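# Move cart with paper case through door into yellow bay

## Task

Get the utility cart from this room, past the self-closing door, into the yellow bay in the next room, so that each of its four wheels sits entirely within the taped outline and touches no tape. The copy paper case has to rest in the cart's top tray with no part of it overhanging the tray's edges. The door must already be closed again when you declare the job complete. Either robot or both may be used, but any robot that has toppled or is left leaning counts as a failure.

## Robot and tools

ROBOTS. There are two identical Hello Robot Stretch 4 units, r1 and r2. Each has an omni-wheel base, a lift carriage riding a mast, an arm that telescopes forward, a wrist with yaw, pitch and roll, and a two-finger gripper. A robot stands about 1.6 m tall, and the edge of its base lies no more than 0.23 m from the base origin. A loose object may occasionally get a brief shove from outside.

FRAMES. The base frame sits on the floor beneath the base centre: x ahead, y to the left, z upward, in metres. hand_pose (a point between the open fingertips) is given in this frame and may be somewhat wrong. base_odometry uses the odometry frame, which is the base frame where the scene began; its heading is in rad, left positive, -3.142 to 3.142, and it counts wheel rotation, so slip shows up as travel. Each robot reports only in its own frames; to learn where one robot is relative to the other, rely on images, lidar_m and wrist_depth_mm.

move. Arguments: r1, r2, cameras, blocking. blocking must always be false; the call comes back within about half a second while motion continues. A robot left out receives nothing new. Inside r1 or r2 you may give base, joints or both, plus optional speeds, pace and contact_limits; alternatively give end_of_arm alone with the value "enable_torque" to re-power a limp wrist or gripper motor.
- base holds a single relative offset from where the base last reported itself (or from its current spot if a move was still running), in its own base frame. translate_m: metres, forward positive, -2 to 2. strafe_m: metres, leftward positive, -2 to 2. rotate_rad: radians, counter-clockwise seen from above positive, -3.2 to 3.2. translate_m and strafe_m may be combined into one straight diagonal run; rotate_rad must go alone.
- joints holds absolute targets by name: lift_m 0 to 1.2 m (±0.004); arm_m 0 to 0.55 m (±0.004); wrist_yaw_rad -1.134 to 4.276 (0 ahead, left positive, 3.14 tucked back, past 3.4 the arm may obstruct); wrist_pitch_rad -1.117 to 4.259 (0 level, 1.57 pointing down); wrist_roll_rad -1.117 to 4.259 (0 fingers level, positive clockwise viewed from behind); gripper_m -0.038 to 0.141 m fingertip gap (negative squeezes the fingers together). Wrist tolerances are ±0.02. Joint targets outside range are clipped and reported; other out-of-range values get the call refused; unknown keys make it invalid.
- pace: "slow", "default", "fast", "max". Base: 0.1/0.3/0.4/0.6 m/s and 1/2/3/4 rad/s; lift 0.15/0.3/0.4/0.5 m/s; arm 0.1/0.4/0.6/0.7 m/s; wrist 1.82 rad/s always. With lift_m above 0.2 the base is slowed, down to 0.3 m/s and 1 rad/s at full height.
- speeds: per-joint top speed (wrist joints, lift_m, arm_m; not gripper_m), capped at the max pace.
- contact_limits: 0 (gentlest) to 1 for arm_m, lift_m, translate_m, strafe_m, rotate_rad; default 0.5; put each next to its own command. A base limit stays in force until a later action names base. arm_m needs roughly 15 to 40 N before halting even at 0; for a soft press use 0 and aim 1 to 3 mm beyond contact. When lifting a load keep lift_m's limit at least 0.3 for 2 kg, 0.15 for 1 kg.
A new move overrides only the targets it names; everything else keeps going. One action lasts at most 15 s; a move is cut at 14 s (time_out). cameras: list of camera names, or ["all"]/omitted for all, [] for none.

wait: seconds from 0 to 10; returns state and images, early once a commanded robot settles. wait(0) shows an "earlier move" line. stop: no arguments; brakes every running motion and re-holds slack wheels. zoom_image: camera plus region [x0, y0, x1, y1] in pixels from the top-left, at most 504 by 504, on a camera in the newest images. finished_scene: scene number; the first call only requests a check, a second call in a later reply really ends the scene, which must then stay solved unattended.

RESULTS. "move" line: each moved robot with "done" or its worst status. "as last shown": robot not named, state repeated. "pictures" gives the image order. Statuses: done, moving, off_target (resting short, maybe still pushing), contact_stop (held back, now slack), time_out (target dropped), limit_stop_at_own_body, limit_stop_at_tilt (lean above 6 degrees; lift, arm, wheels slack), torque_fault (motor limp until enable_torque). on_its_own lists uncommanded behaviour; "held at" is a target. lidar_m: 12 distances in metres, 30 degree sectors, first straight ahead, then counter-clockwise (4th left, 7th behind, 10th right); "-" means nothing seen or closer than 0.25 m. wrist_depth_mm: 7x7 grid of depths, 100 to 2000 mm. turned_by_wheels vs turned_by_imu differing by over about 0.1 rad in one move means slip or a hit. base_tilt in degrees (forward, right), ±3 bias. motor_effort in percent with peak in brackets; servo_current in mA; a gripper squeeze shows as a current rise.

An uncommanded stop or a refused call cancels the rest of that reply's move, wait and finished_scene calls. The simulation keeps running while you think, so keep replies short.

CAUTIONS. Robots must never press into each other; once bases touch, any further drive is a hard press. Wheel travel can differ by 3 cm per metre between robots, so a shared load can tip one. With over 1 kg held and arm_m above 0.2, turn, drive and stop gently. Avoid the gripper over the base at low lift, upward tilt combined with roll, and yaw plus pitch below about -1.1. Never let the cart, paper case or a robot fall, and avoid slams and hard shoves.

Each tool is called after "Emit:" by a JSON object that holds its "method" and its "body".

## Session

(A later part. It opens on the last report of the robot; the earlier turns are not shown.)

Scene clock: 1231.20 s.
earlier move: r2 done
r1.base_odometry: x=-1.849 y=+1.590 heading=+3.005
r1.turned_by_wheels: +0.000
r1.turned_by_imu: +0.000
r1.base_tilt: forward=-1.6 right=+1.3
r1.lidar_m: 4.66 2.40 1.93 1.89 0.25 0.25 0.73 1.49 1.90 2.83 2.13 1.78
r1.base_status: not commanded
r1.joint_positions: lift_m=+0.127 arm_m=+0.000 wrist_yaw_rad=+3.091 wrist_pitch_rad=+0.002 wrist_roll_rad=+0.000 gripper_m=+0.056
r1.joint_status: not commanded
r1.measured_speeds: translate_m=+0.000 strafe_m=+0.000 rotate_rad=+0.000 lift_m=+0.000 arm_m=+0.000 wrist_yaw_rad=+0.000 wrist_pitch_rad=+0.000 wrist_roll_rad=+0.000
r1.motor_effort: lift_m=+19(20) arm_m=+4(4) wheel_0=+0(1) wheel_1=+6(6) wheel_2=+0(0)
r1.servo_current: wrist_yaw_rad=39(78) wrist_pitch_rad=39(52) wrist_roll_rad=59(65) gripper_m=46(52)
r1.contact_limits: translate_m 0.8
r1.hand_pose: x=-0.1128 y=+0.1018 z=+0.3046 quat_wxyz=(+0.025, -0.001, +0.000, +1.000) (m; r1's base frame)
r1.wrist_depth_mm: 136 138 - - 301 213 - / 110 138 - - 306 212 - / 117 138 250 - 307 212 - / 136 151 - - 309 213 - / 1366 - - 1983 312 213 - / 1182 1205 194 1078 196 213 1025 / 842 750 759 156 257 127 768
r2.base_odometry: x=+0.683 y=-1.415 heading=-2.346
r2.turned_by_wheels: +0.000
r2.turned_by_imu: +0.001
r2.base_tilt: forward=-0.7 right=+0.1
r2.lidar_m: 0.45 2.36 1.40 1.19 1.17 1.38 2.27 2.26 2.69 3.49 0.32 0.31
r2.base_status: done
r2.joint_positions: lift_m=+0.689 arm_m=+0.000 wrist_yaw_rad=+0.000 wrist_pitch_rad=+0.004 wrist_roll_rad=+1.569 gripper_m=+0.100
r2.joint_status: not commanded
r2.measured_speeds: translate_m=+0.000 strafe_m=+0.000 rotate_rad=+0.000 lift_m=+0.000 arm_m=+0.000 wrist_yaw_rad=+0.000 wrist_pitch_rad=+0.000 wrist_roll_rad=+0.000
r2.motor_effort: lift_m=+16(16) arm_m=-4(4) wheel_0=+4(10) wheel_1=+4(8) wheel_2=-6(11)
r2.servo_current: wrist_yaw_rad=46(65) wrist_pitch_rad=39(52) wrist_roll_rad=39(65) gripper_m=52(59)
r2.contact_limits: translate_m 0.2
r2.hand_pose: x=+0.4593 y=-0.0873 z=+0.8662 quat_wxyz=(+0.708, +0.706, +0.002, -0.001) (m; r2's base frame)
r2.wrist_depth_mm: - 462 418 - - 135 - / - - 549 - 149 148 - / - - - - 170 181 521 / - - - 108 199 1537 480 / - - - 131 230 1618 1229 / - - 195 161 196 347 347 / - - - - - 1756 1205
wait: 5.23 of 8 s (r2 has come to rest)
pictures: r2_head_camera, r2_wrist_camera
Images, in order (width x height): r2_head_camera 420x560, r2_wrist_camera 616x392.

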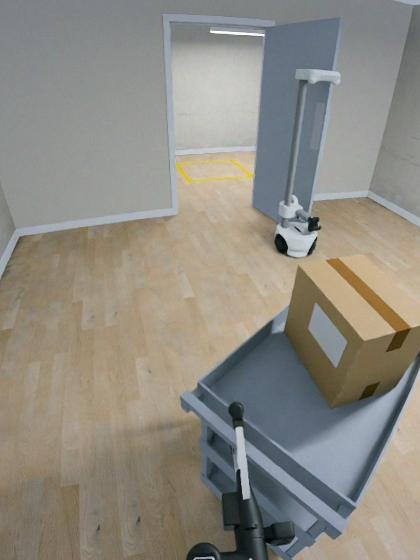

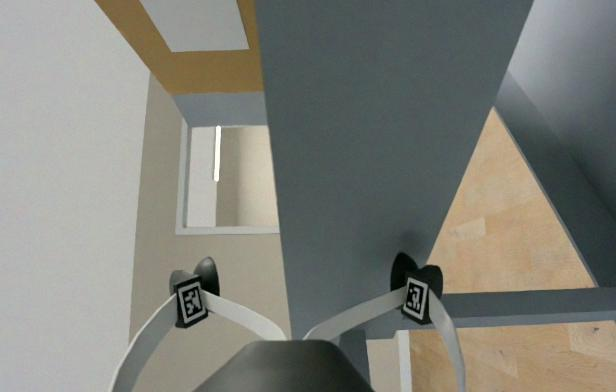

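Emit:
{"method": "move", "body": {"blocking": false, "cameras": [], "r2": {"base": {"translate_m": -0.07, "strafe_m": -0.05}, "pace": "slow", "contact_limits": {"translate_m": 0.2}}}}

Emit:
{"method": "wait", "body": {"seconds": 4, "cameras": ["r2_head_camera", "r2_wrist_camera"]}}

Scene clock: 1266.50 s.
move: r2 moving
r1.base_odometry: x=-1.849 y=+1.590 heading=+3.005
r1.turned_by_wheels: +0.000
r1.turned_by_imu: +0.000
r1.base_tilt: forward=-1.6 right=+1.3
r1.lidar_m: 4.64 2.39 1.92 1.90 0.25 0.26 0.71 1.46 1.92 2.84 2.10 1.79
r1.base_status: not commanded
r1.joint_positions: lift_m=+0.127 arm_m=+0.000 wrist_yaw_rad=+3.091 wrist_pitch_rad=+0.002 wrist_roll_rad=+0.000 gripper_m=+0.056
r1.joint_status: not commanded
r1.measured_speeds: translate_m=+0.000 strafe_m=+0.000 rotate_rad=+0.000 lift_m=+0.000 arm_m=+0.000 wrist_yaw_rad=+0.000 wrist_pitch_rad=+0.000 wrist_roll_rad=+0.000
r1.motor_effort: lift_m=+19(20) arm_m=+4(4) wheel_0=+0(1) wheel_1=+6(6) wheel_2=+0(0)
r1.servo_current: wrist_yaw_rad=52(65) wrist_pitch_rad=46(52) wrist_roll_rad=39(52) gripper_m=46(46)
r1.contact_limits: translate_m 0.8
r1.hand_pose: x=-0.1128 y=+0.1018 z=+0.3046 quat_wxyz=(+0.025, -0.001, +0.000, +1.000) (m; r1's base frame)
r1.wrist_depth_mm: 136 138 - - 301 212 - / 110 138 - - 306 211 - / 117 139 249 - 309 213 - / 136 151 - - 310 213 - / 1430 - - 1863 312 214 - / 1160 1205 194 1098 198 214 1025 / 831 750 759 155 256 128 768
r2.base_odometry: x=+0.685 y=-1.401 heading=-2.346
r2.turned_by_wheels: +0.000
r2.turned_by_imu: +0.001
r2.base_tilt: forward=-0.7 right=+0.0
r2.lidar_m: 0.48 2.41 1.41 1.19 1.19 1.39 2.24 2.26 2.68 3.52 0.32 0.31
r2.base_status: translate_m moving; strafe_m moving
r2.joint_positions: lift_m=+0.689 arm_m=+0.000 wrist_yaw_rad=+0.000 wrist_pitch_rad=+0.004 wrist_roll_rad=+1.569 gripper_m=+0.100
r2.joint_status: not commanded
r2.measured_speeds: translate_m=-0.043 strafe_m=-0.030 rotate_rad=-0.002 lift_m=+0.000 arm_m=+0.000 wrist_yaw_rad=+0.000 wrist_pitch_rad=+0.000 wrist_roll_rad=+0.000
r2.motor_effort: lift_m=+16(16) arm_m=-4(4) wheel_0=+2(6) wheel_1=-8(8) wheel_2=+8(10)
r2.servo_current: wrist_yaw_rad=46(46) wrist_pitch_rad=39(52) wrist_roll_rad=46(52) gripper_m=52(59)
r2.contact_limits: translate_m 0.2
r2.hand_pose: x=+0.4593 y=-0.0873 z=+0.8662 quat_wxyz=(+0.708, +0.706, +0.002, -0.001) (m; r2's base frame)
r2.wrist_depth_mm: - 430 415 - - 133 - / - - 549 - 151 151 - / - - - - 173 525 - / - - - 111 209 1499 496 / - - - 134 234 1618 1205 / - - 195 167 196 362 359 / - - - - - 1808 1205
pictures: none
No camera images: "cameras" was empty.

Scene clock: 1268.07 s.
earlier move: r2 done
r1.base_odometry: x=-1.849 y=+1.590 heading=+3.005
r1.turned_by_wheels: +0.000
r1.turned_by_imu: +0.000
r1.base_tilt: forward=-1.6 right=+1.3
r1.lidar_m: 4.66 2.39 1.91 1.90 0.25 0.27 0.70 1.47 1.92 2.82 2.13 1.79
r1.base_status: not commanded
r1.joint_positions: lift_m=+0.127 arm_m=+0.000 wrist_yaw_rad=+3.091 wrist_pitch_rad=+0.002 wrist_roll_rad=+0.000 gripper_m=+0.056
r1.joint_status: not commanded
r1.measured_speeds: translate_m=+0.000 strafe_m=+0.000 rotate_rad=+0.000 lift_m=+0.000 arm_m=+0.000 wrist_yaw_rad=+0.000 wrist_pitch_rad=+0.000 wrist_roll_rad=+0.000
r1.motor_effort: lift_m=+20(20) arm_m=+4(4) wheel_0=+0(1) wheel_1=+6(6) wheel_2=+0(0)
r1.servo_current: wrist_yaw_rad=46(65) wrist_pitch_rad=39(52) wrist_roll_rad=59(65) gripper_m=46(52)
r1.contact_limits: translate_m 0.8
r1.hand_pose: x=-0.1128 y=+0.1018 z=+0.3046 quat_wxyz=(+0.025, -0.001, +0.000, +1.000) (m; r1's base frame)
r1.wrist_depth_mm: 136 138 - - 301 211 - / 110 138 - - 306 212 - / 117 139 247 - 309 212 - / 136 151 - - 310 213 - / 1366 - - 1983 314 213 - / 1182 1182 195 1078 197 214 1042 / 842 741 750 156 259 127 768
r2.base_odometry: x=+0.696 y=-1.330 heading=-2.346
r2.turned_by_wheels: +0.000
r2.turned_by_imu: +0.000
r2.base_tilt: forward=-0.7 right=+0.0
r2.lidar_m: 0.46 2.42 1.43 1.22 1.24 1.42 2.20 2.22 2.59 3.49 3.50 0.34
r2.base_status: done
r2.joint_positions: lift_m=+0.689 arm_m=+0.000 wrist_yaw_rad=+0.000 wrist_pitch_rad=+0.004 wrist_roll_rad=+1.569 gripper_m=+0.100
r2.joint_status: not commanded
r2.measured_speeds: translate_m=+0.000 strafe_m=+0.000 rotate_rad=+0.000 lift_m=+0.000 arm_m=+0.000 wrist_yaw_rad=+0.000 wrist_pitch_rad=+0.000 wrist_roll_rad=+0.000
r2.motor_effort: lift_m=+16(16) arm_m=-4(4) wheel_0=+5(10) wheel_1=-6(9) wheel_2=+7(10)
r2.servo_current: wrist_yaw_rad=59(59) wrist_pitch_rad=39(52) wrist_roll_rad=39(65) gripper_m=46(59)
r2.contact_limits: translate_m 0.2
r2.hand_pose: x=+0.4593 y=-0.0873 z=+0.8662 quat_wxyz=(+0.708, +0.706, +0.002, -0.001) (m; r2's base frame)
r2.wrist_depth_mm: - 377 370 - - - - / - - 488 - 161 - - / - - - 111 186 - - / - - - 130 217 1618 - / - - - 158 251 1756 508 / - - 195 190 196 1464 462 / - - - - - 1756 1182
wait: 1.57 of 4 s (r2 has come to rest)
pictures: r2_head_camera, r2_wrist_camera
Images, in order (width x height): r2_head_camera 420x560, r2_wrist_camera 616x392.

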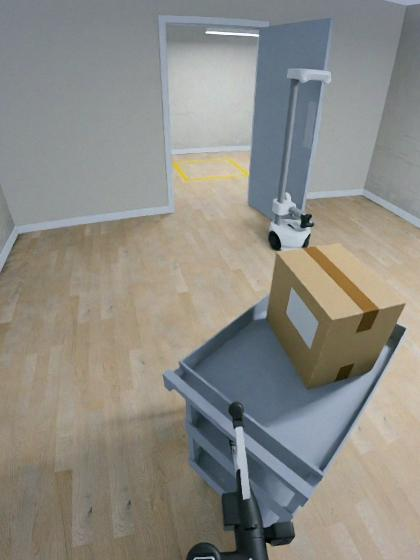

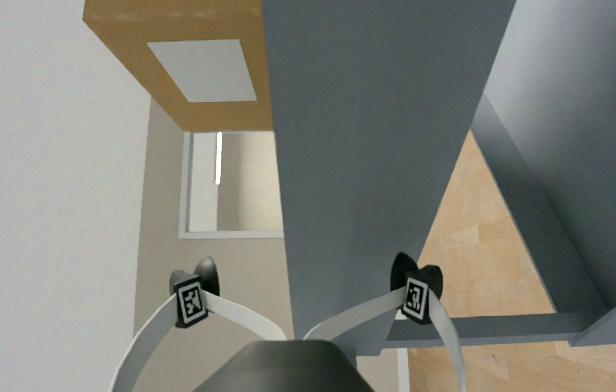

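Emit:
{"method": "move", "body": {"blocking": false, "cameras": [], "r2": {"base": {"translate_m": 0.012}, "joints": {"gripper_m": -0.012}, "pace": "slow", "contact_limits": {"translate_m": 0.2}}}}

Emit:
{"method": "wait", "body": {"seconds": 4, "cameras": ["r2_head_camera", "r2_wrist_camera"]}}

Scene clock: 1275.37 s.
move: r2 moving
r1.base_odometry: x=-1.849 y=+1.590 heading=+3.005
r1.turned_by_wheels: +0.000
r1.turned_by_imu: +0.000
r1.base_tilt: forward=-1.6 right=+1.3
r1.lidar_m: 4.65 2.40 1.91 1.90 0.25 0.26 0.74 1.46 1.92 2.81 2.11 1.80
r1.base_status: not commanded
r1.joint_positions: lift_m=+0.127 arm_m=+0.000 wrist_yaw_rad=+3.091 wrist_pitch_rad=+0.002 wrist_roll_rad=+0.000 gripper_m=+0.056
r1.joint_status: not commanded
r1.measured_speeds: translate_m=+0.000 strafe_m=+0.000 rotate_rad=+0.000 lift_m=+0.000 arm_m=+0.000 wrist_yaw_rad=+0.000 wrist_pitch_rad=+0.000 wrist_roll_rad=+0.000
r1.motor_effort: lift_m=+19(20) arm_m=+4(4) wheel_0=+0(0) wheel_1=+6(6) wheel_2=+0(0)
r1.servo_current: wrist_yaw_rad=59(78) wrist_pitch_rad=39(46) wrist_roll_rad=52(59) gripper_m=46(46)
r1.contact_limits: translate_m 0.8
r1.hand_pose: x=-0.1128 y=+0.1018 z=+0.3046 quat_wxyz=(+0.025, -0.001, +0.000, +1.000) (m; r1's base frame)
r1.wrist_depth_mm: 136 138 - - 301 212 - / 110 138 - - 307 213 - / 117 139 250 - 307 213 - / 136 151 - - 310 213 - / 1336 - - 1921 312 213 - / 1205 1205 195 1078 196 213 1025 / 854 759 759 155 258 128 759
r2.base_odometry: x=+0.690 y=-1.337 heading=-2.346
r2.turned_by_wheels: +0.000
r2.turned_by_imu: +0.001
r2.base_tilt: forward=-0.7 right=+0.0
r2.lidar_m: 0.48 2.41 1.43 1.21 1.21 1.45 2.22 2.21 2.60 3.50 3.52 0.33
r2.base_status: translate_m moving
r2.joint_positions: lift_m=+0.689 arm_m=+0.000 wrist_yaw_rad=+0.000 wrist_pitch_rad=+0.004 wrist_roll_rad=+1.569 gripper_m=+0.091
r2.joint_status: gripper_m moving
r2.measured_speeds: translate_m=+0.020 strafe_m=+0.000 rotate_rad=+0.000 lift_m=+0.000 arm_m=+0.000 wrist_yaw_rad=+0.000 wrist_pitch_rad=+0.000 wrist_roll_rad=+0.000
r2.motor_effort: lift_m=+16(16) arm_m=-4(4) wheel_0=+6(9) wheel_1=+5(5) wheel_2=-5(9)
r2.servo_current: wrist_yaw_rad=46(52) wrist_pitch_rad=39(46) wrist_roll_rad=52(52) gripper_m=59(98)
r2.contact_limits: translate_m 0.2
r2.hand_pose: x=+0.4593 y=-0.0873 z=+0.8662 quat_wxyz=(+0.708, +0.706, +0.002, -0.001) (m; r2's base frame)
r2.wrist_depth_mm: - 377 370 - - - - / - - 480 - - - - / - - - 106 183 - - / - - - 116 214 1618 - / - - - 146 240 1618 496 / - - 195 168 194 1430 455 / - - - - - 1708 1160
pictures: none
No camera images: "cameras" was empty.

Scene clock: 1278.93 s.
earlier move: r2 done
r1.base_odometry: x=-1.849 y=+1.590 heading=+3.005
r1.turned_by_wheels: +0.000
r1.turned_by_imu: +0.000
r1.base_tilt: forward=-1.6 right=+1.3
r1.lidar_m: 4.67 2.42 1.92 1.89 0.25 0.25 0.71 1.49 1.91 2.84 2.13 1.79
r1.base_status: not commanded
r1.joint_positions: lift_m=+0.127 arm_m=+0.000 wrist_yaw_rad=+3.091 wrist_pitch_rad=+0.002 wrist_roll_rad=+0.000 gripper_m=+0.056
r1.joint_status: not commanded
r1.measured_speeds: translate_m=+0.000 strafe_m=+0.000 rotate_rad=+0.000 lift_m=+0.000 arm_m=+0.000 wrist_yaw_rad=+0.000 wrist_pitch_rad=+0.000 wrist_roll_rad=+0.000
r1.motor_effort: lift_m=+20(20) arm_m=+4(4) wheel_0=+0(1) wheel_1=+6(6) wheel_2=+0(0)
r1.servo_current: wrist_yaw_rad=59(85) wrist_pitch_rad=46(52) wrist_roll_rad=59(72) gripper_m=46(52)
r1.contact_limits: translate_m 0.8
r1.hand_pose: x=-0.1128 y=+0.1018 z=+0.3046 quat_wxyz=(+0.025, -0.001, +0.000, +1.000) (m; r1's base frame)
r1.wrist_depth_mm: 136 138 - - 301 212 - / 110 138 - - 306 212 - / 117 139 248 - 307 212 - / 137 151 - - 309 213 - / 1366 - - 1983 310 213 - / 1182 1205 195 1078 197 214 1042 / 854 750 750 156 256 127 778
r2.base_odometry: x=+0.688 y=-1.338 heading=-2.346
r2.turned_by_wheels: +0.000
r2.turned_by_imu: +0.001
r2.base_tilt: forward=-0.6 right=+0.0
r2.lidar_m: 0.46 2.43 1.43 1.21 1.23 1.46 2.20 2.21 2.60 3.50 3.52 0.34
r2.base_status: done
r2.joint_positions: lift_m=+0.689 arm_m=+0.000 wrist_yaw_rad=+0.000 wrist_pitch_rad=+0.004 wrist_roll_rad=+1.569 gripper_m=-0.011
r2.joint_status: all done
r2.measured_speeds: translate_m=+0.000 strafe_m=+0.000 rotate_rad=+0.000 lift_m=+0.000 arm_m=+0.000 wrist_yaw_rad=+0.000 wrist_pitch_rad=+0.000 wrist_roll_rad=+0.000
r2.motor_effort: lift_m=+16(16) arm_m=-4(4) wheel_0=+3(9) wheel_1=+5(5) wheel_2=-5(9)
r2.servo_current: wrist_yaw_rad=46(59) wrist_pitch_rad=39(52) wrist_roll_rad=59(65) gripper_m=104(169)
r2.contact_limits: translate_m 0.2
r2.hand_pose: x=+0.4593 y=-0.0873 z=+0.8662 quat_wxyz=(+0.708, +0.706, +0.002, -0.001) (m; r2's base frame)
r2.wrist_depth_mm: - 357 357 - - - - / - 530 469 - 151 - - / - - - - 169 - - / - - - 105 197 564 - / - - - 127 229 1618 492 / - - 190 159 181 1499 459 / - - - - 394 1618 1118
wait: 3.57 of 4 s (r2 has come to rest)
pictures: r2_head_camera, r2_wrist_camera
Images, in order (width x height): r2_head_camera 420x560, r2_wrist_camera 616x392.

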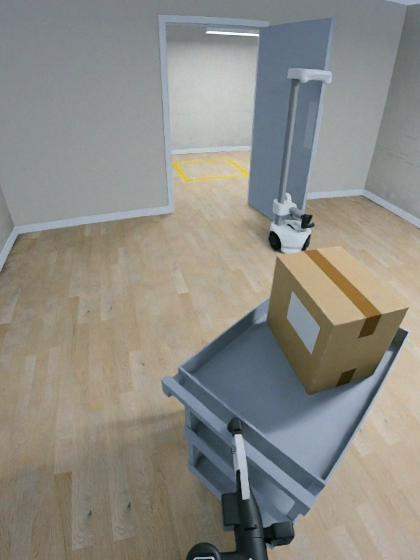

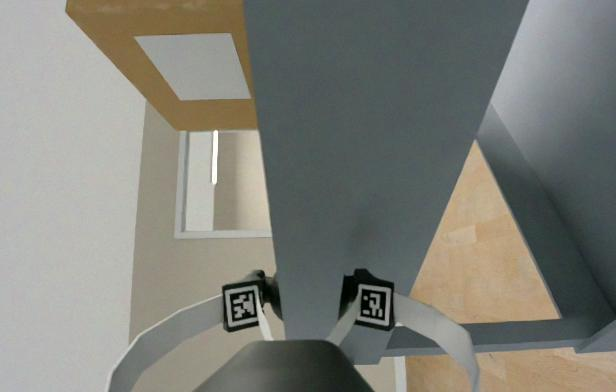

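Emit:
{"method": "move", "body": {"blocking": false, "cameras": [], "r2": {"base": {"translate_m": -1.25}, "pace": "slow"}}}

Emit:
{"method": "wait", "body": {"seconds": 3, "cameras": ["r2_wrist_camera"]}}

Emit:
{"method": "wait", "body": {"seconds": 4, "cameras": ["r2_head_camera"]}}

Scene clock: 1284.80 s.
move: r2 moving
r1.base_odometry: x=-1.849 y=+1.590 heading=+3.005
r1.turned_by_wheels: +0.000
r1.turned_by_imu: +0.000
r1.base_tilt: forward=-1.6 right=+1.3
r1.lidar_m: 4.66 2.40 1.92 1.90 0.25 0.27 0.71 1.48 1.94 2.84 2.16 1.81
r1.base_status: not commanded
r1.joint_positions: lift_m=+0.127 arm_m=+0.000 wrist_yaw_rad=+3.091 wrist_pitch_rad=+0.002 wrist_roll_rad=+0.000 gripper_m=+0.056
r1.joint_status: not commanded
r1.measured_speeds: translate_m=+0.000 strafe_m=+0.000 rotate_rad=+0.000 lift_m=+0.000 arm_m=+0.000 wrist_yaw_rad=+0.000 wrist_pitch_rad=+0.000 wrist_roll_rad=+0.000
r1.motor_effort: lift_m=+20(20) arm_m=+4(4) wheel_0=+0(1) wheel_1=+6(6) wheel_2=+0(0)
r1.servo_current: wrist_yaw_rad=52(59) wrist_pitch_rad=39(46) wrist_roll_rad=39(78) gripper_m=39(46)
r1.contact_limits: translate_m 0.8
r1.hand_pose: x=-0.1128 y=+0.1018 z=+0.3046 quat_wxyz=(+0.025, -0.001, +0.000, +1.000) (m; r1's base frame)
r1.wrist_depth_mm: 135 138 - - 301 211 - / 110 138 - - 306 212 - / 117 139 249 - 307 213 - / 136 151 - - 312 213 - / 1397 - - 1983 312 213 - / 1205 1205 194 1118 197 214 1025 / 854 750 759 156 258 127 768
r2.base_odometry: x=+0.697 y=-1.330 heading=-2.345
r2.turned_by_wheels: +0.000
r2.turned_by_imu: +0.001
r2.base_tilt: forward=-0.7 right=+0.1
r2.lidar_m: 0.47 2.41 1.46 1.20 1.23 1.43 2.19 2.19 2.60 3.51 3.51 0.32
r2.base_status: translate_m moving
r2.joint_positions: lift_m=+0.689 arm_m=+0.000 wrist_yaw_rad=+0.000 wrist_pitch_rad=+0.004 wrist_roll_rad=+1.569 gripper_m=-0.011
r2.joint_status: not commanded
r2.measured_speeds: translate_m=-0.048 strafe_m=+0.000 rotate_rad=+0.001 lift_m=+0.000 arm_m=+0.000 wrist_yaw_rad=+0.004 wrist_pitch_rad=+0.000 wrist_roll_rad=+0.000
r2.motor_effort: lift_m=+16(16) arm_m=-4(4) wheel_0=-6(9) wheel_1=-7(7) wheel_2=+11(11)
r2.servo_current: wrist_yaw_rad=46(52) wrist_pitch_rad=46(52) wrist_roll_rad=52(52) gripper_m=104(111)
r2.hand_pose: x=+0.4594 y=-0.0873 z=+0.8662 quat_wxyz=(+0.708, +0.706, +0.002, -0.001) (m; r2's base frame)
r2.wrist_depth_mm: - 359 362 - - 133 - / - 535 469 - 151 - - / - - - - 168 - - / - - - 106 197 1499 - / - - - 127 236 1618 492 / - - 190 159 180 1537 459 / - - - - 394 1618 1098
pictures: none
No camera images: "cameras" was empty.

Scene clock: 1287.80 s.
earlier move: r2 moving
r1.base_odometry: x=-1.849 y=+1.590 heading=+3.005
r1.turned_by_wheels: +0.000
r1.turned_by_imu: +0.000
r1.base_tilt: forward=-1.6 right=+1.3
r1.lidar_m: 4.66 2.39 1.91 1.89 0.25 0.26 0.70 1.46 1.96 2.81 2.66 2.09
r1.base_status: not commanded
r1.joint_positions: lift_m=+0.127 arm_m=+0.000 wrist_yaw_rad=+3.091 wrist_pitch_rad=+0.002 wrist_roll_rad=+0.000 gripper_m=+0.056
r1.joint_status: not commanded
r1.measured_speeds: translate_m=+0.000 strafe_m=+0.000 rotate_rad=+0.000 lift_m=+0.000 arm_m=+0.000 wrist_yaw_rad=+0.000 wrist_pitch_rad=+0.000 wrist_roll_rad=+0.000
r1.motor_effort: lift_m=+20(20) arm_m=+4(4) wheel_0=+0(1) wheel_1=+6(6) wheel_2=+0(0)
r1.servo_current: wrist_yaw_rad=52(72) wrist_pitch_rad=39(52) wrist_roll_rad=52(78) gripper_m=39(52)
r1.contact_limits: translate_m 0.8
r1.hand_pose: x=-0.1128 y=+0.1018 z=+0.3046 quat_wxyz=(+0.025, -0.001, +0.000, +1.000) (m; r1's base frame)
r1.wrist_depth_mm: 136 138 - - 301 211 - / 110 138 - - 307 212 - / 117 139 248 - 309 213 - / 136 151 - - 309 213 - / 1366 - - 1921 312 213 - / 1160 1205 195 1118 196 214 1042 / 842 750 759 156 257 128 778
r2.base_odometry: x=+0.898 y=-1.124 heading=-2.345
r2.turned_by_wheels: +0.000
r2.turned_by_imu: +0.001
r2.base_tilt: forward=-0.7 right=+0.1
r2.lidar_m: 0.45 2.27 1.35 1.16 1.16 1.43 1.92 1.92 2.24 3.53 3.57 0.38
r2.base_status: translate_m moving
r2.joint_positions: lift_m=+0.689 arm_m=+0.000 wrist_yaw_rad=+0.001 wrist_pitch_rad=+0.004 wrist_roll_rad=+1.569 gripper_m=-0.011
r2.joint_status: not commanded
r2.measured_speeds: translate_m=-0.100 strafe_m=+0.002 rotate_rad=+0.001 lift_m=+0.000 arm_m=+0.000 wrist_yaw_rad=+0.000 wrist_pitch_rad=+0.000 wrist_roll_rad=+0.000
r2.motor_effort: lift_m=+16(16) arm_m=-4(4) wheel_0=-1(9) wheel_1=-5(8) wheel_2=+9(13)
r2.servo_current: wrist_yaw_rad=46(65) wrist_pitch_rad=46(52) wrist_roll_rad=33(59) gripper_m=104(111)
r2.hand_pose: x=+0.4594 y=-0.0870 z=+0.8662 quat_wxyz=(+0.708, +0.706, +0.002, -0.001) (m; r2's base frame)
r2.wrist_depth_mm: - 404 404 105 163 - - / - 418 410 117 176 - - / - - 508 126 193 - - / - - - 142 213 - - / - - - 155 233 1708 - / - - 190 176 182 1499 484 / - - - - 379 1499 1182
wait: 3.00 s; no rest
pictures: r2_wrist_camera
Images, in order (width x height): r2_wrist_camera 616x392.

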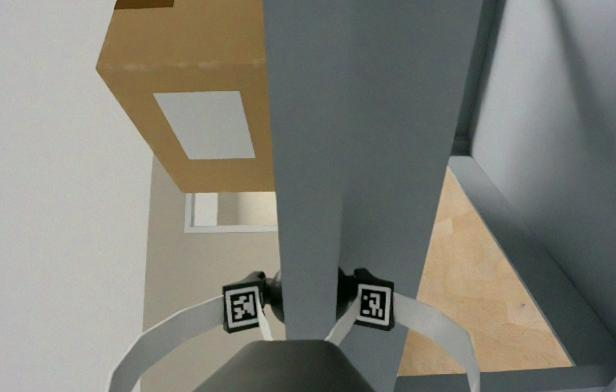

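Scene clock: 1291.80 s.
earlier move: r2 moving
r1.base_odometry: x=-1.849 y=+1.590 heading=+3.005
r1.turned_by_wheels: +0.000
r1.turned_by_imu: +0.000
r1.base_tilt: forward=-1.6 right=+1.3
r1.lidar_m: 4.65 2.38 1.90 1.90 0.25 0.25 0.72 1.48 1.94 2.85 3.09 2.49
r1.base_status: not commanded
r1.joint_positions: lift_m=+0.127 arm_m=+0.000 wrist_yaw_rad=+3.091 wrist_pitch_rad=+0.002 wrist_roll_rad=+0.000 gripper_m=+0.056
r1.joint_status: not commanded
r1.measured_speeds: translate_m=+0.000 strafe_m=+0.000 rotate_rad=+0.000 lift_m=+0.000 arm_m=+0.000 wrist_yaw_rad=+0.000 wrist_pitch_rad=+0.000 wrist_roll_rad=+0.000
r1.motor_effort: lift_m=+20(20) arm_m=+4(4) wheel_0=+0(1) wheel_1=+6(6) wheel_2=+0(0)
r1.servo_current: wrist_yaw_rad=59(72) wrist_pitch_rad=39(52) wrist_roll_rad=39(78) gripper_m=39(52)
r1.contact_limits: translate_m 0.8
r1.hand_pose: x=-0.1128 y=+0.1018 z=+0.3046 quat_wxyz=(+0.025, -0.001, +0.000, +1.000) (m; r1's base frame)
r1.wrist_depth_mm: 136 138 - - 304 211 - / 110 138 - - 306 212 - / 117 139 249 - 307 212 - / 137 151 - - 310 213 - / 1366 - - 1983 312 213 - / 1182 1182 195 1078 197 214 1025 / 842 759 750 155 256 127 768
r2.base_odometry: x=+1.178 y=-0.838 heading=-2.346
r2.turned_by_wheels: +0.000
r2.turned_by_imu: +0.000
r2.base_tilt: forward=-0.7 right=+0.0
r2.lidar_m: 0.42 0.45 1.20 1.05 1.04 1.28 1.50 1.55 1.81 3.25 3.67 0.41
r2.base_status: translate_m moving
r2.joint_positions: lift_m=+0.689 arm_m=+0.000 wrist_yaw_rad=+0.001 wrist_pitch_rad=+0.004 wrist_roll_rad=+1.569 gripper_m=-0.011
r2.joint_status: not commanded
r2.measured_speeds: translate_m=-0.101 strafe_m=-0.001 rotate_rad=-0.002 lift_m=+0.000 arm_m=+0.000 wrist_yaw_rad=+0.000 wrist_pitch_rad=+0.000 wrist_roll_rad=+0.000
r2.motor_effort: lift_m=+16(16) arm_m=-4(5) wheel_0=-5(11) wheel_1=-6(8) wheel_2=+9(13)
r2.servo_current: wrist_yaw_rad=46(65) wrist_pitch_rad=39(52) wrist_roll_rad=52(65) gripper_m=104(111)
r2.hand_pose: x=+0.4594 y=-0.0870 z=+0.8662 quat_wxyz=(+0.708, +0.706, +0.002, -0.001) (m; r2's base frame)
r2.wrist_depth_mm: - - - 150 204 - - / - - 512 155 212 759 - / - 462 455 161 220 - - / - - 508 167 230 854 - / - - 609 177 239 - - / - - 190 185 183 559 - / - - - - 262 1756 484
wait: 4.00 s; no rest
pictures: r2_head_camera
Images, in order (width x height): r2_head_camera 420x560.

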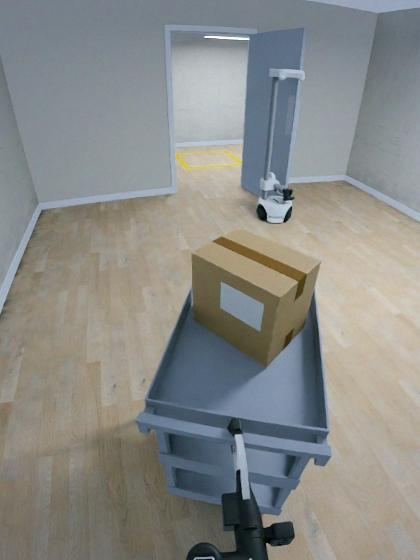

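Emit:
{"method": "wait", "body": {"seconds": 8, "cameras": ["r2_head_camera"]}}

Scene clock: 1298.10 s.
earlier move: r2 done
r1.base_odometry: x=-1.849 y=+1.590 heading=+3.005
r1.turned_by_wheels: +0.000
r1.turned_by_imu: +0.000
r1.base_tilt: forward=-1.6 right=+1.3
r1.lidar_m: 4.64 2.38 1.92 1.90 0.25 0.25 0.68 1.46 1.93 2.83 3.11 3.00
r1.base_status: not commanded
r1.joint_positions: lift_m=+0.127 arm_m=+0.000 wrist_yaw_rad=+3.091 wrist_pitch_rad=+0.002 wrist_roll_rad=+0.000 gripper_m=+0.056
r1.joint_status: not commanded
r1.measured_speeds: translate_m=+0.000 strafe_m=+0.000 rotate_rad=+0.000 lift_m=+0.000 arm_m=+0.000 wrist_yaw_rad=+0.000 wrist_pitch_rad=+0.000 wrist_roll_rad=+0.000
r1.motor_effort: lift_m=+20(20) arm_m=+4(4) wheel_0=+0(1) wheel_1=+5(6) wheel_2=+0(0)
r1.servo_current: wrist_yaw_rad=26(72) wrist_pitch_rad=46(52) wrist_roll_rad=46(78) gripper_m=39(52)
r1.contact_limits: translate_m 0.8
r1.hand_pose: x=-0.1128 y=+0.1018 z=+0.3046 quat_wxyz=(+0.025, -0.001, +0.000, +1.000) (m; r1's base frame)
r1.wrist_depth_mm: 136 138 - - 301 212 - / 110 138 - - 306 213 - / 117 139 249 - 307 213 - / 137 151 - - 310 213 - / 1366 - - 1921 310 213 - / 1182 1205 194 1098 196 213 1025 / 842 750 759 155 257 128 768
r2.base_odometry: x=+1.563 y=-0.445 heading=-2.346
r2.turned_by_wheels: +0.000
r2.turned_by_imu: +0.001
r2.base_tilt: forward=-0.7 right=+0.1
r2.lidar_m: 0.38 0.39 1.07 0.95 0.95 1.12 0.97 0.99 1.17 2.14 3.79 0.45
r2.base_status: done
r2.joint_positions: lift_m=+0.689 arm_m=+0.000 wrist_yaw_rad=+0.001 wrist_pitch_rad=+0.004 wrist_roll_rad=+1.569 gripper_m=-0.011
r2.joint_status: not commanded
r2.measured_speeds: translate_m=+0.000 strafe_m=+0.000 rotate_rad=+0.000 lift_m=+0.000 arm_m=+0.000 wrist_yaw_rad=+0.000 wrist_pitch_rad=+0.000 wrist_roll_rad=+0.000
r2.motor_effort: lift_m=+16(16) arm_m=-4(5) wheel_0=-3(11) wheel_1=-4(8) wheel_2=+6(13)
r2.servo_current: wrist_yaw_rad=39(65) wrist_pitch_rad=39(52) wrist_roll_rad=46(65) gripper_m=91(111)
r2.hand_pose: x=+0.4594 y=-0.0870 z=+0.8662 quat_wxyz=(+0.708, +0.706, +0.002, -0.001) (m; r2's base frame)
r2.wrist_depth_mm: - - - 207 272 279 289 / - - - 201 264 1708 1182 / - - - 196 257 1708 - / - - 544 250 252 866 - / - - 484 188 245 831 - / - - 190 183 182 - - / - - 549 - 236 - -
wait: 2.77 of 8 s (r2 has come to rest)
pictures: r2_head_camera
Images, in order (width x height): r2_head_camera 420x560.

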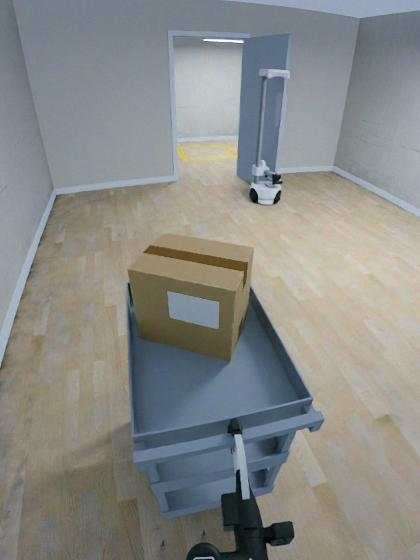

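Emit:
{"method": "move", "body": {"blocking": false, "cameras": [], "r2": {"base": {"translate_m": 0.3, "strafe_m": 0.15}, "pace": "slow"}}}

Emit:
{"method": "wait", "body": {"seconds": 5, "cameras": ["r2_head_camera"]}}

Scene clock: 1325.93 s.
move: r2 moving
r1.base_odometry: x=-1.849 y=+1.590 heading=+3.005
r1.turned_by_wheels: +0.000
r1.turned_by_imu: +0.000
r1.base_tilt: forward=-1.6 right=+1.3
r1.lidar_m: 4.67 2.39 1.91 1.89 0.25 0.25 0.74 1.47 1.91 2.83 3.10 3.00
r1.base_status: not commanded
r1.joint_positions: lift_m=+0.127 arm_m=+0.000 wrist_yaw_rad=+3.091 wrist_pitch_rad=+0.002 wrist_roll_rad=+0.000 gripper_m=+0.056
r1.joint_status: not commanded
r1.measured_speeds: translate_m=+0.000 strafe_m=+0.000 rotate_rad=+0.000 lift_m=+0.000 arm_m=+0.000 wrist_yaw_rad=+0.000 wrist_pitch_rad=+0.000 wrist_roll_rad=+0.000
r1.motor_effort: lift_m=+20(20) arm_m=+4(4) wheel_0=+0(0) wheel_1=+6(6) wheel_2=+0(0)
r1.servo_current: wrist_yaw_rad=39(59) wrist_pitch_rad=46(46) wrist_roll_rad=46(59) gripper_m=39(46)
r1.contact_limits: translate_m 0.8
r1.hand_pose: x=-0.1128 y=+0.1018 z=+0.3046 quat_wxyz=(+0.025, -0.001, +0.000, +1.000) (m; r1's base frame)
r1.wrist_depth_mm: 136 138 - - 303 213 - / 110 138 - - 307 212 - / 117 138 248 - 309 212 - / 136 151 - - 310 213 - / 1397 - - 1863 312 213 - / 1182 1205 195 1078 196 213 1025 / 866 759 759 156 257 127 778
r2.base_odometry: x=+1.559 y=-0.458 heading=-2.345
r2.turned_by_wheels: +0.000
r2.turned_by_imu: +0.001
r2.base_tilt: forward=-0.7 right=+0.0
r2.lidar_m: 0.39 0.35 1.06 0.91 0.96 1.12 1.00 1.00 1.17 2.15 3.82 0.42
r2.base_status: translate_m moving; strafe_m moving
r2.joint_positions: lift_m=+0.689 arm_m=+0.000 wrist_yaw_rad=+0.001 wrist_pitch_rad=+0.004 wrist_roll_rad=+1.569 gripper_m=-0.011
r2.joint_status: not commanded
r2.measured_speeds: translate_m=+0.048 strafe_m=+0.024 rotate_rad=-0.001 lift_m=+0.000 arm_m=+0.000 wrist_yaw_rad=-0.012 wrist_pitch_rad=+0.008 wrist_roll_rad=+0.000
r2.motor_effort: lift_m=+16(16) arm_m=-4(4) wheel_0=+3(7) wheel_1=+9(9) wheel_2=-9(11)
r2.servo_current: wrist_yaw_rad=39(52) wrist_pitch_rad=46(46) wrist_roll_rad=46(59) gripper_m=85(104)
r2.hand_pose: x=+0.4594 y=-0.0871 z=+0.8661 quat_wxyz=(+0.708, +0.706, +0.002, -0.001) (m; r2's base frame)
r2.wrist_depth_mm: - - - 197 265 289 289 / - - - 193 255 1661 1160 / - - - 187 250 1756 - / - - 544 183 244 854 - / - - 473 178 237 - - / - - 191 173 183 - - / - - 535 - 227 - -
pictures: none
No camera images: "cameras" was empty.

Scene clock: 1329.97 s.
earlier move: r2 done
r1.base_odometry: x=-1.849 y=+1.590 heading=+3.005
r1.turned_by_wheels: +0.000
r1.turned_by_imu: +0.000
r1.base_tilt: forward=-1.6 right=+1.3
r1.lidar_m: 4.66 2.42 1.92 1.91 0.25 0.25 0.72 1.48 1.91 2.82 2.85 2.76
r1.base_status: not commanded
r1.joint_positions: lift_m=+0.127 arm_m=+0.000 wrist_yaw_rad=+3.091 wrist_pitch_rad=+0.002 wrist_roll_rad=+0.000 gripper_m=+0.056
r1.joint_status: not commanded
r1.measured_speeds: translate_m=+0.000 strafe_m=+0.000 rotate_rad=+0.000 lift_m=+0.000 arm_m=+0.000 wrist_yaw_rad=+0.000 wrist_pitch_rad=+0.000 wrist_roll_rad=+0.000
r1.motor_effort: lift_m=+20(20) arm_m=+4(4) wheel_0=+0(1) wheel_1=+6(6) wheel_2=+0(0)
r1.servo_current: wrist_yaw_rad=46(72) wrist_pitch_rad=46(52) wrist_roll_rad=39(65) gripper_m=39(52)
r1.contact_limits: translate_m 0.8
r1.hand_pose: x=-0.1128 y=+0.1018 z=+0.3046 quat_wxyz=(+0.025, -0.001, +0.000, +1.000) (m; r1's base frame)
r1.wrist_depth_mm: 136 138 - - 300 211 - / 110 138 - - 306 213 - / 117 139 249 - 307 212 - / 136 151 - - 309 213 - / 1336 - - 1863 310 213 - / 1182 1205 195 1078 196 215 1042 / 854 759 750 156 256 128 778
r2.base_odometry: x=+1.460 y=-0.764 heading=-2.345
r2.turned_by_wheels: +0.000
r2.turned_by_imu: +0.001
r2.base_tilt: forward=-0.6 right=+0.1
r2.lidar_m: 0.39 0.41 0.98 0.85 0.87 1.06 1.30 1.31 1.56 2.77 3.89 0.44
r2.base_status: done
r2.joint_positions: lift_m=+0.689 arm_m=+0.000 wrist_yaw_rad=-0.002 wrist_pitch_rad=+0.006 wrist_roll_rad=+1.569 gripper_m=-0.011
r2.joint_status: not commanded
r2.measured_speeds: translate_m=+0.000 strafe_m=+0.000 rotate_rad=+0.000 lift_m=+0.000 arm_m=+0.000 wrist_yaw_rad=+0.000 wrist_pitch_rad=+0.000 wrist_roll_rad=+0.000
r2.motor_effort: lift_m=+17(18) arm_m=+4(4) wheel_0=+6(12) wheel_1=+4(9) wheel_2=-6(15)
r2.servo_current: wrist_yaw_rad=46(59) wrist_pitch_rad=39(52) wrist_roll_rad=52(65) gripper_m=65(104)
r2.hand_pose: x=+0.4591 y=-0.0879 z=+0.8656 quat_wxyz=(+0.708, +0.706, +0.001, -0.003) (m; r2's base frame)
r2.wrist_depth_mm: - - - 171 232 1661 1160 / - - - 172 232 1537 - / - - 574 172 234 809 - / - 484 462 233 234 842 - / - - 500 173 234 842 - / - - 187 173 182 - - / - - - - - - -
wait: 4.03 of 5 s (r2 has come to rest)
pictures: r2_head_camera
Images, in order (width x height): r2_head_camera 420x560.

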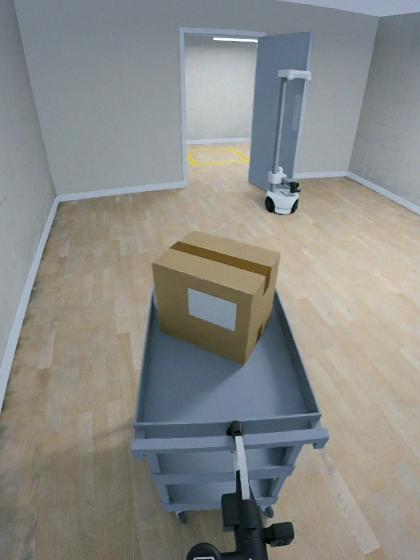

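Emit:
{"method": "move", "body": {"blocking": false, "cameras": [], "r2": {"base": {"translate_m": 0.45, "strafe_m": 0.065}, "pace": "slow"}}}

Emit:
{"method": "wait", "body": {"seconds": 7, "cameras": ["r2_head_camera"]}}

Scene clock: 1347.87 s.
move: r2 moving
r1.base_odometry: x=-1.849 y=+1.590 heading=+3.005
r1.turned_by_wheels: +0.000
r1.turned_by_imu: +0.000
r1.base_tilt: forward=-1.6 right=+1.3
r1.lidar_m: 4.67 2.40 1.90 1.89 0.25 0.26 0.71 1.49 1.92 2.84 2.84 2.75
r1.base_status: not commanded
r1.joint_positions: lift_m=+0.127 arm_m=+0.000 wrist_yaw_rad=+3.091 wrist_pitch_rad=+0.002 wrist_roll_rad=+0.000 gripper_m=+0.056
r1.joint_status: not commanded
r1.measured_speeds: translate_m=+0.000 strafe_m=+0.000 rotate_rad=+0.000 lift_m=+0.000 arm_m=+0.000 wrist_yaw_rad=+0.000 wrist_pitch_rad=+0.000 wrist_roll_rad=+0.000
r1.motor_effort: lift_m=+20(20) arm_m=+4(4) wheel_0=+1(1) wheel_1=+6(6) wheel_2=+0(0)
r1.servo_current: wrist_yaw_rad=59(59) wrist_pitch_rad=46(52) wrist_roll_rad=52(52) gripper_m=39(46)
r1.contact_limits: translate_m 0.8
r1.hand_pose: x=-0.1128 y=+0.1018 z=+0.3046 quat_wxyz=(+0.025, -0.001, +0.000, +1.000) (m; r1's base frame)
r1.wrist_depth_mm: 136 138 - - 301 211 - / 110 138 - - 309 211 - / 117 139 248 - 307 213 - / 137 151 - - 309 213 - / 1397 - - 1983 312 213 - / 1182 1182 195 1098 197 214 1042 / 854 750 741 155 258 128 768
r2.base_odometry: x=+1.453 y=-0.775 heading=-2.345
r2.turned_by_wheels: +0.000
r2.turned_by_imu: +0.001
r2.base_tilt: forward=-0.7 right=+0.1
r2.lidar_m: 0.39 0.41 0.98 0.84 0.87 1.06 1.32 1.33 1.59 2.82 3.86 0.43
r2.base_status: translate_m moving; strafe_m moving
r2.joint_positions: lift_m=+0.689 arm_m=+0.000 wrist_yaw_rad=-0.002 wrist_pitch_rad=+0.006 wrist_roll_rad=+1.569 gripper_m=-0.011
r2.joint_status: not commanded
r2.measured_speeds: translate_m=+0.049 strafe_m=+0.007 rotate_rad=-0.001 lift_m=+0.000 arm_m=+0.000 wrist_yaw_rad=+0.000 wrist_pitch_rad=+0.000 wrist_roll_rad=+0.000
r2.motor_effort: lift_m=+18(18) arm_m=+4(4) wheel_0=+5(11) wheel_1=+9(9) wheel_2=-11(13)
r2.servo_current: wrist_yaw_rad=46(52) wrist_pitch_rad=46(52) wrist_roll_rad=52(52) gripper_m=65(72)
r2.hand_pose: x=+0.4591 y=-0.0879 z=+0.8656 quat_wxyz=(+0.708, +0.706, +0.001, -0.003) (m; r2's base frame)
r2.wrist_depth_mm: - - - 173 234 1618 1138 / - - - 174 233 1661 - / - - 597 174 234 809 - / - 496 469 234 235 842 - / - - 496 174 235 842 - / - - 188 173 182 - - / - - 597 - 234 - -
pictures: none
No camera images: "cameras" was empty.

Scene clock: 1353.20 s.
earlier move: r2 done
r1.base_odometry: x=-1.849 y=+1.590 heading=+3.005
r1.turned_by_wheels: +0.000
r1.turned_by_imu: +0.000
r1.base_tilt: forward=-1.6 right=+1.3
r1.lidar_m: 4.64 2.37 1.91 1.90 0.25 0.26 0.72 1.46 1.92 2.84 2.39 2.52
r1.base_status: not commanded
r1.joint_positions: lift_m=+0.127 arm_m=+0.000 wrist_yaw_rad=+3.091 wrist_pitch_rad=+0.002 wrist_roll_rad=+0.000 gripper_m=+0.056
r1.joint_status: not commanded
r1.measured_speeds: translate_m=+0.000 strafe_m=+0.000 rotate_rad=+0.000 lift_m=+0.000 arm_m=+0.000 wrist_yaw_rad=+0.000 wrist_pitch_rad=+0.000 wrist_roll_rad=+0.000
r1.motor_effort: lift_m=+20(20) arm_m=+4(4) wheel_0=+0(1) wheel_1=+6(6) wheel_2=+0(0)
r1.servo_current: wrist_yaw_rad=52(78) wrist_pitch_rad=46(52) wrist_roll_rad=59(72) gripper_m=46(52)
r1.contact_limits: translate_m 0.8
r1.hand_pose: x=-0.1128 y=+0.1018 z=+0.3046 quat_wxyz=(+0.025, -0.001, +0.000, +1.000) (m; r1's base frame)
r1.wrist_depth_mm: 136 138 - - 301 212 - / 110 138 - - 306 212 - / 117 139 249 - 307 212 - / 136 151 - - 309 213 - / 1366 - - 1921 310 213 - / 1229 1205 194 1098 197 213 1042 / 842 750 759 156 256 128 768
r2.base_odometry: x=+1.192 y=-1.131 heading=-2.345
r2.turned_by_wheels: +0.000
r2.turned_by_imu: +0.002
r2.base_tilt: forward=-0.7 right=+0.1
r2.lidar_m: 0.35 0.37 1.01 0.89 0.87 1.12 1.74 1.78 2.10 3.72 3.82 0.47
r2.base_status: done
r2.joint_positions: lift_m=+0.689 arm_m=+0.000 wrist_yaw_rad=-0.001 wrist_pitch_rad=+0.006 wrist_roll_rad=+1.569 gripper_m=-0.011
r2.joint_status: not commanded
r2.measured_speeds: translate_m=+0.000 strafe_m=+0.000 rotate_rad=+0.000 lift_m=+0.000 arm_m=+0.000 wrist_yaw_rad=+0.000 wrist_pitch_rad=+0.000 wrist_roll_rad=+0.000
r2.motor_effort: lift_m=+17(18) arm_m=+4(4) wheel_0=+6(11) wheel_1=+6(9) wheel_2=-6(13)
r2.servo_current: wrist_yaw_rad=46(59) wrist_pitch_rad=39(59) wrist_roll_rad=46(65) gripper_m=65(78)
r2.hand_pose: x=+0.4592 y=-0.0877 z=+0.8655 quat_wxyz=(+0.708, +0.706, +0.002, -0.002) (m; r2's base frame)
r2.wrist_depth_mm: - - - 207 274 283 285 / - - - 199 265 1618 1182 / - - - 191 255 1661 - / - - 591 186 246 809 - / - - 469 181 239 831 - / - - 188 174 180 - - / - - - - 226 - -
wait: 5.33 of 7 s (r2 has come to rest)
pictures: r2_head_camera
Images, in order (width x height): r2_head_camera 420x560.

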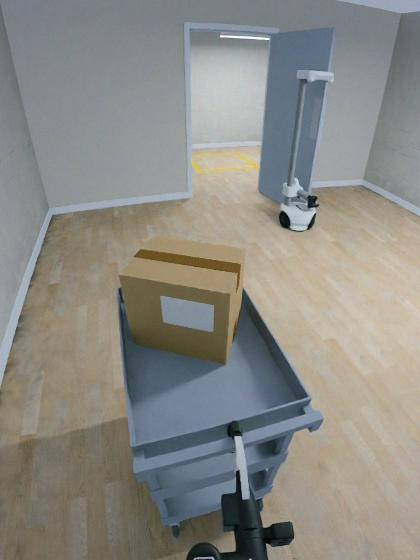

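Emit:
{"method": "move", "body": {"blocking": false, "cameras": [], "r2": {"base": {"strafe_m": 0.11}, "pace": "slow"}}}

Emit:
{"method": "wait", "body": {"seconds": 3, "cameras": ["r2_head_camera"]}}

Scene clock: 1434.90 s.
move: r2 moving
r1.base_odometry: x=-1.849 y=+1.590 heading=+3.005
r1.turned_by_wheels: +0.000
r1.turned_by_imu: +0.000
r1.base_tilt: forward=-1.6 right=+1.3
r1.lidar_m: 4.65 2.39 1.90 1.89 0.25 0.26 0.73 1.45 1.93 2.83 2.39 2.54
r1.base_status: not commanded
r1.joint_positions: lift_m=+0.127 arm_m=+0.000 wrist_yaw_rad=+3.091 wrist_pitch_rad=+0.002 wrist_roll_rad=+0.000 gripper_m=+0.056
r1.joint_status: not commanded
r1.measured_speeds: translate_m=+0.000 strafe_m=+0.000 rotate_rad=+0.000 lift_m=+0.000 arm_m=+0.000 wrist_yaw_rad=+0.000 wrist_pitch_rad=+0.000 wrist_roll_rad=+0.000
r1.motor_effort: lift_m=+20(20) arm_m=+4(4) wheel_0=+0(0) wheel_1=+5(6) wheel_2=+0(0)
r1.servo_current: wrist_yaw_rad=46(72) wrist_pitch_rad=39(52) wrist_roll_rad=46(65) gripper_m=39(52)
r1.contact_limits: translate_m 0.8
r1.hand_pose: x=-0.1128 y=+0.1018 z=+0.3046 quat_wxyz=(+0.025, -0.001, +0.000, +1.000) (m; r1's base frame)
r1.wrist_depth_mm: 136 138 - - 301 211 - / 110 138 - - 306 213 - / 117 138 249 - 307 212 - / 136 150 - - 309 213 - / 1366 - - 1983 312 214 - / 1182 1205 195 1098 197 214 1025 / 854 741 750 156 257 127 768
r2.base_odometry: x=+1.202 y=-1.141 heading=-2.345
r2.turned_by_wheels: +0.000
r2.turned_by_imu: +0.000
r2.base_tilt: forward=-0.7 right=+0.0
r2.lidar_m: 0.35 0.36 1.02 0.85 0.89 1.11 1.76 1.77 2.09 3.74 3.85 0.45
r2.base_status: strafe_m moving
r2.joint_positions: lift_m=+0.689 arm_m=+0.000 wrist_yaw_rad=-0.002 wrist_pitch_rad=+0.006 wrist_roll_rad=+1.569 gripper_m=-0.011
r2.joint_status: not commanded
r2.measured_speeds: translate_m=-0.001 strafe_m=+0.056 rotate_rad=+0.003 lift_m=+0.000 arm_m=+0.000 wrist_yaw_rad=-0.018 wrist_pitch_rad=+0.000 wrist_roll_rad=+0.000
r2.motor_effort: lift_m=+18(18) arm_m=+4(4) wheel_0=-8(11) wheel_1=+9(9) wheel_2=-1(5)
r2.servo_current: wrist_yaw_rad=52(59) wrist_pitch_rad=46(52) wrist_roll_rad=52(52) gripper_m=65(72)
r2.hand_pose: x=+0.4591 y=-0.0879 z=+0.8655 quat_wxyz=(+0.708, +0.706, +0.001, -0.003) (m; r2's base frame)
r2.wrist_depth_mm: - - - 209 279 286 289 / - - - 201 266 1661 1160 / - - - 193 256 1808 - / - - 609 186 246 809 - / - 473 469 180 238 831 - / - - 189 174 182 - - / - - 517 - 225 - -
pictures: none
No camera images: "cameras" was empty.

Scene clock: 1436.63 s.
earlier move: r2 done
r1.base_odometry: x=-1.849 y=+1.590 heading=+3.005
r1.turned_by_wheels: +0.000
r1.turned_by_imu: +0.000
r1.base_tilt: forward=-1.6 right=+1.3
r1.lidar_m: 4.67 2.40 1.92 1.89 0.25 0.25 0.72 1.49 1.93 2.83 2.41 2.57
r1.base_status: not commanded
r1.joint_positions: lift_m=+0.127 arm_m=+0.000 wrist_yaw_rad=+3.091 wrist_pitch_rad=+0.002 wrist_roll_rad=+0.000 gripper_m=+0.056
r1.joint_status: not commanded
r1.measured_speeds: translate_m=+0.000 strafe_m=+0.000 rotate_rad=+0.000 lift_m=+0.000 arm_m=+0.000 wrist_yaw_rad=+0.000 wrist_pitch_rad=+0.000 wrist_roll_rad=+0.000
r1.motor_effort: lift_m=+20(20) arm_m=+4(4) wheel_0=+0(1) wheel_1=+6(6) wheel_2=+0(0)
r1.servo_current: wrist_yaw_rad=59(72) wrist_pitch_rad=39(52) wrist_roll_rad=46(65) gripper_m=39(52)
r1.contact_limits: translate_m 0.8
r1.hand_pose: x=-0.1128 y=+0.1018 z=+0.3046 quat_wxyz=(+0.025, -0.001, +0.000, +1.000) (m; r1's base frame)
r1.wrist_depth_mm: 136 138 - - 301 211 - / 110 139 - - 306 212 - / 117 139 249 - 309 212 - / 136 150 - - 307 212 - / 1366 - - 1921 310 213 - / 1205 1205 195 1078 196 214 1042 / 854 750 759 155 256 127 768
r2.base_odometry: x=+1.271 y=-1.208 heading=-2.345
r2.turned_by_wheels: +0.000
r2.turned_by_imu: +0.000
r2.base_tilt: forward=-0.6 right=+0.1
r2.lidar_m: 0.38 0.39 0.89 0.77 0.78 0.98 1.73 1.80 2.16 3.80 3.94 0.43
r2.base_status: done
r2.joint_positions: lift_m=+0.689 arm_m=+0.000 wrist_yaw_rad=-0.003 wrist_pitch_rad=+0.006 wrist_roll_rad=+1.569 gripper_m=-0.011
r2.joint_status: not commanded
r2.measured_speeds: translate_m=+0.000 strafe_m=+0.000 rotate_rad=+0.000 lift_m=+0.000 arm_m=+0.000 wrist_yaw_rad=+0.000 wrist_pitch_rad=+0.000 wrist_roll_rad=+0.000
r2.motor_effort: lift_m=+18(18) arm_m=+4(4) wheel_0=-4(12) wheel_1=+3(10) wheel_2=+0(5)
r2.servo_current: wrist_yaw_rad=39(59) wrist_pitch_rad=46(59) wrist_roll_rad=52(65) gripper_m=65(72)
r2.hand_pose: x=+0.4590 y=-0.0884 z=+0.8655 quat_wxyz=(+0.708, +0.706, +0.001, -0.003) (m; r2's base frame)
r2.wrist_depth_mm: - - - 185 247 1537 1042 / - - - 182 243 1708 517 / - - - 180 242 809 - / - - 477 178 238 842 - / - - 484 177 236 831 - / - - 187 174 182 - - / - - 559 - 232 - -
wait: 1.73 of 3 s (r2 has come to rest)
pictures: r2_head_camera
Images, in order (width x height): r2_head_camera 420x560.

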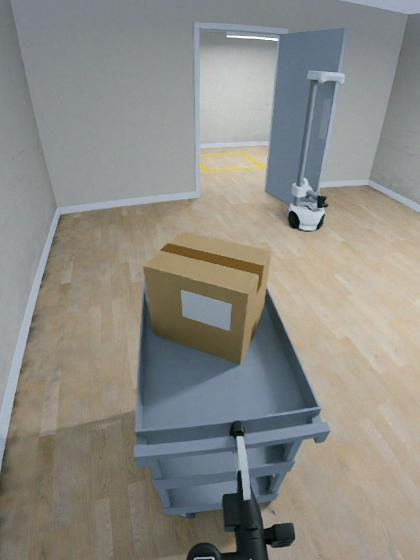

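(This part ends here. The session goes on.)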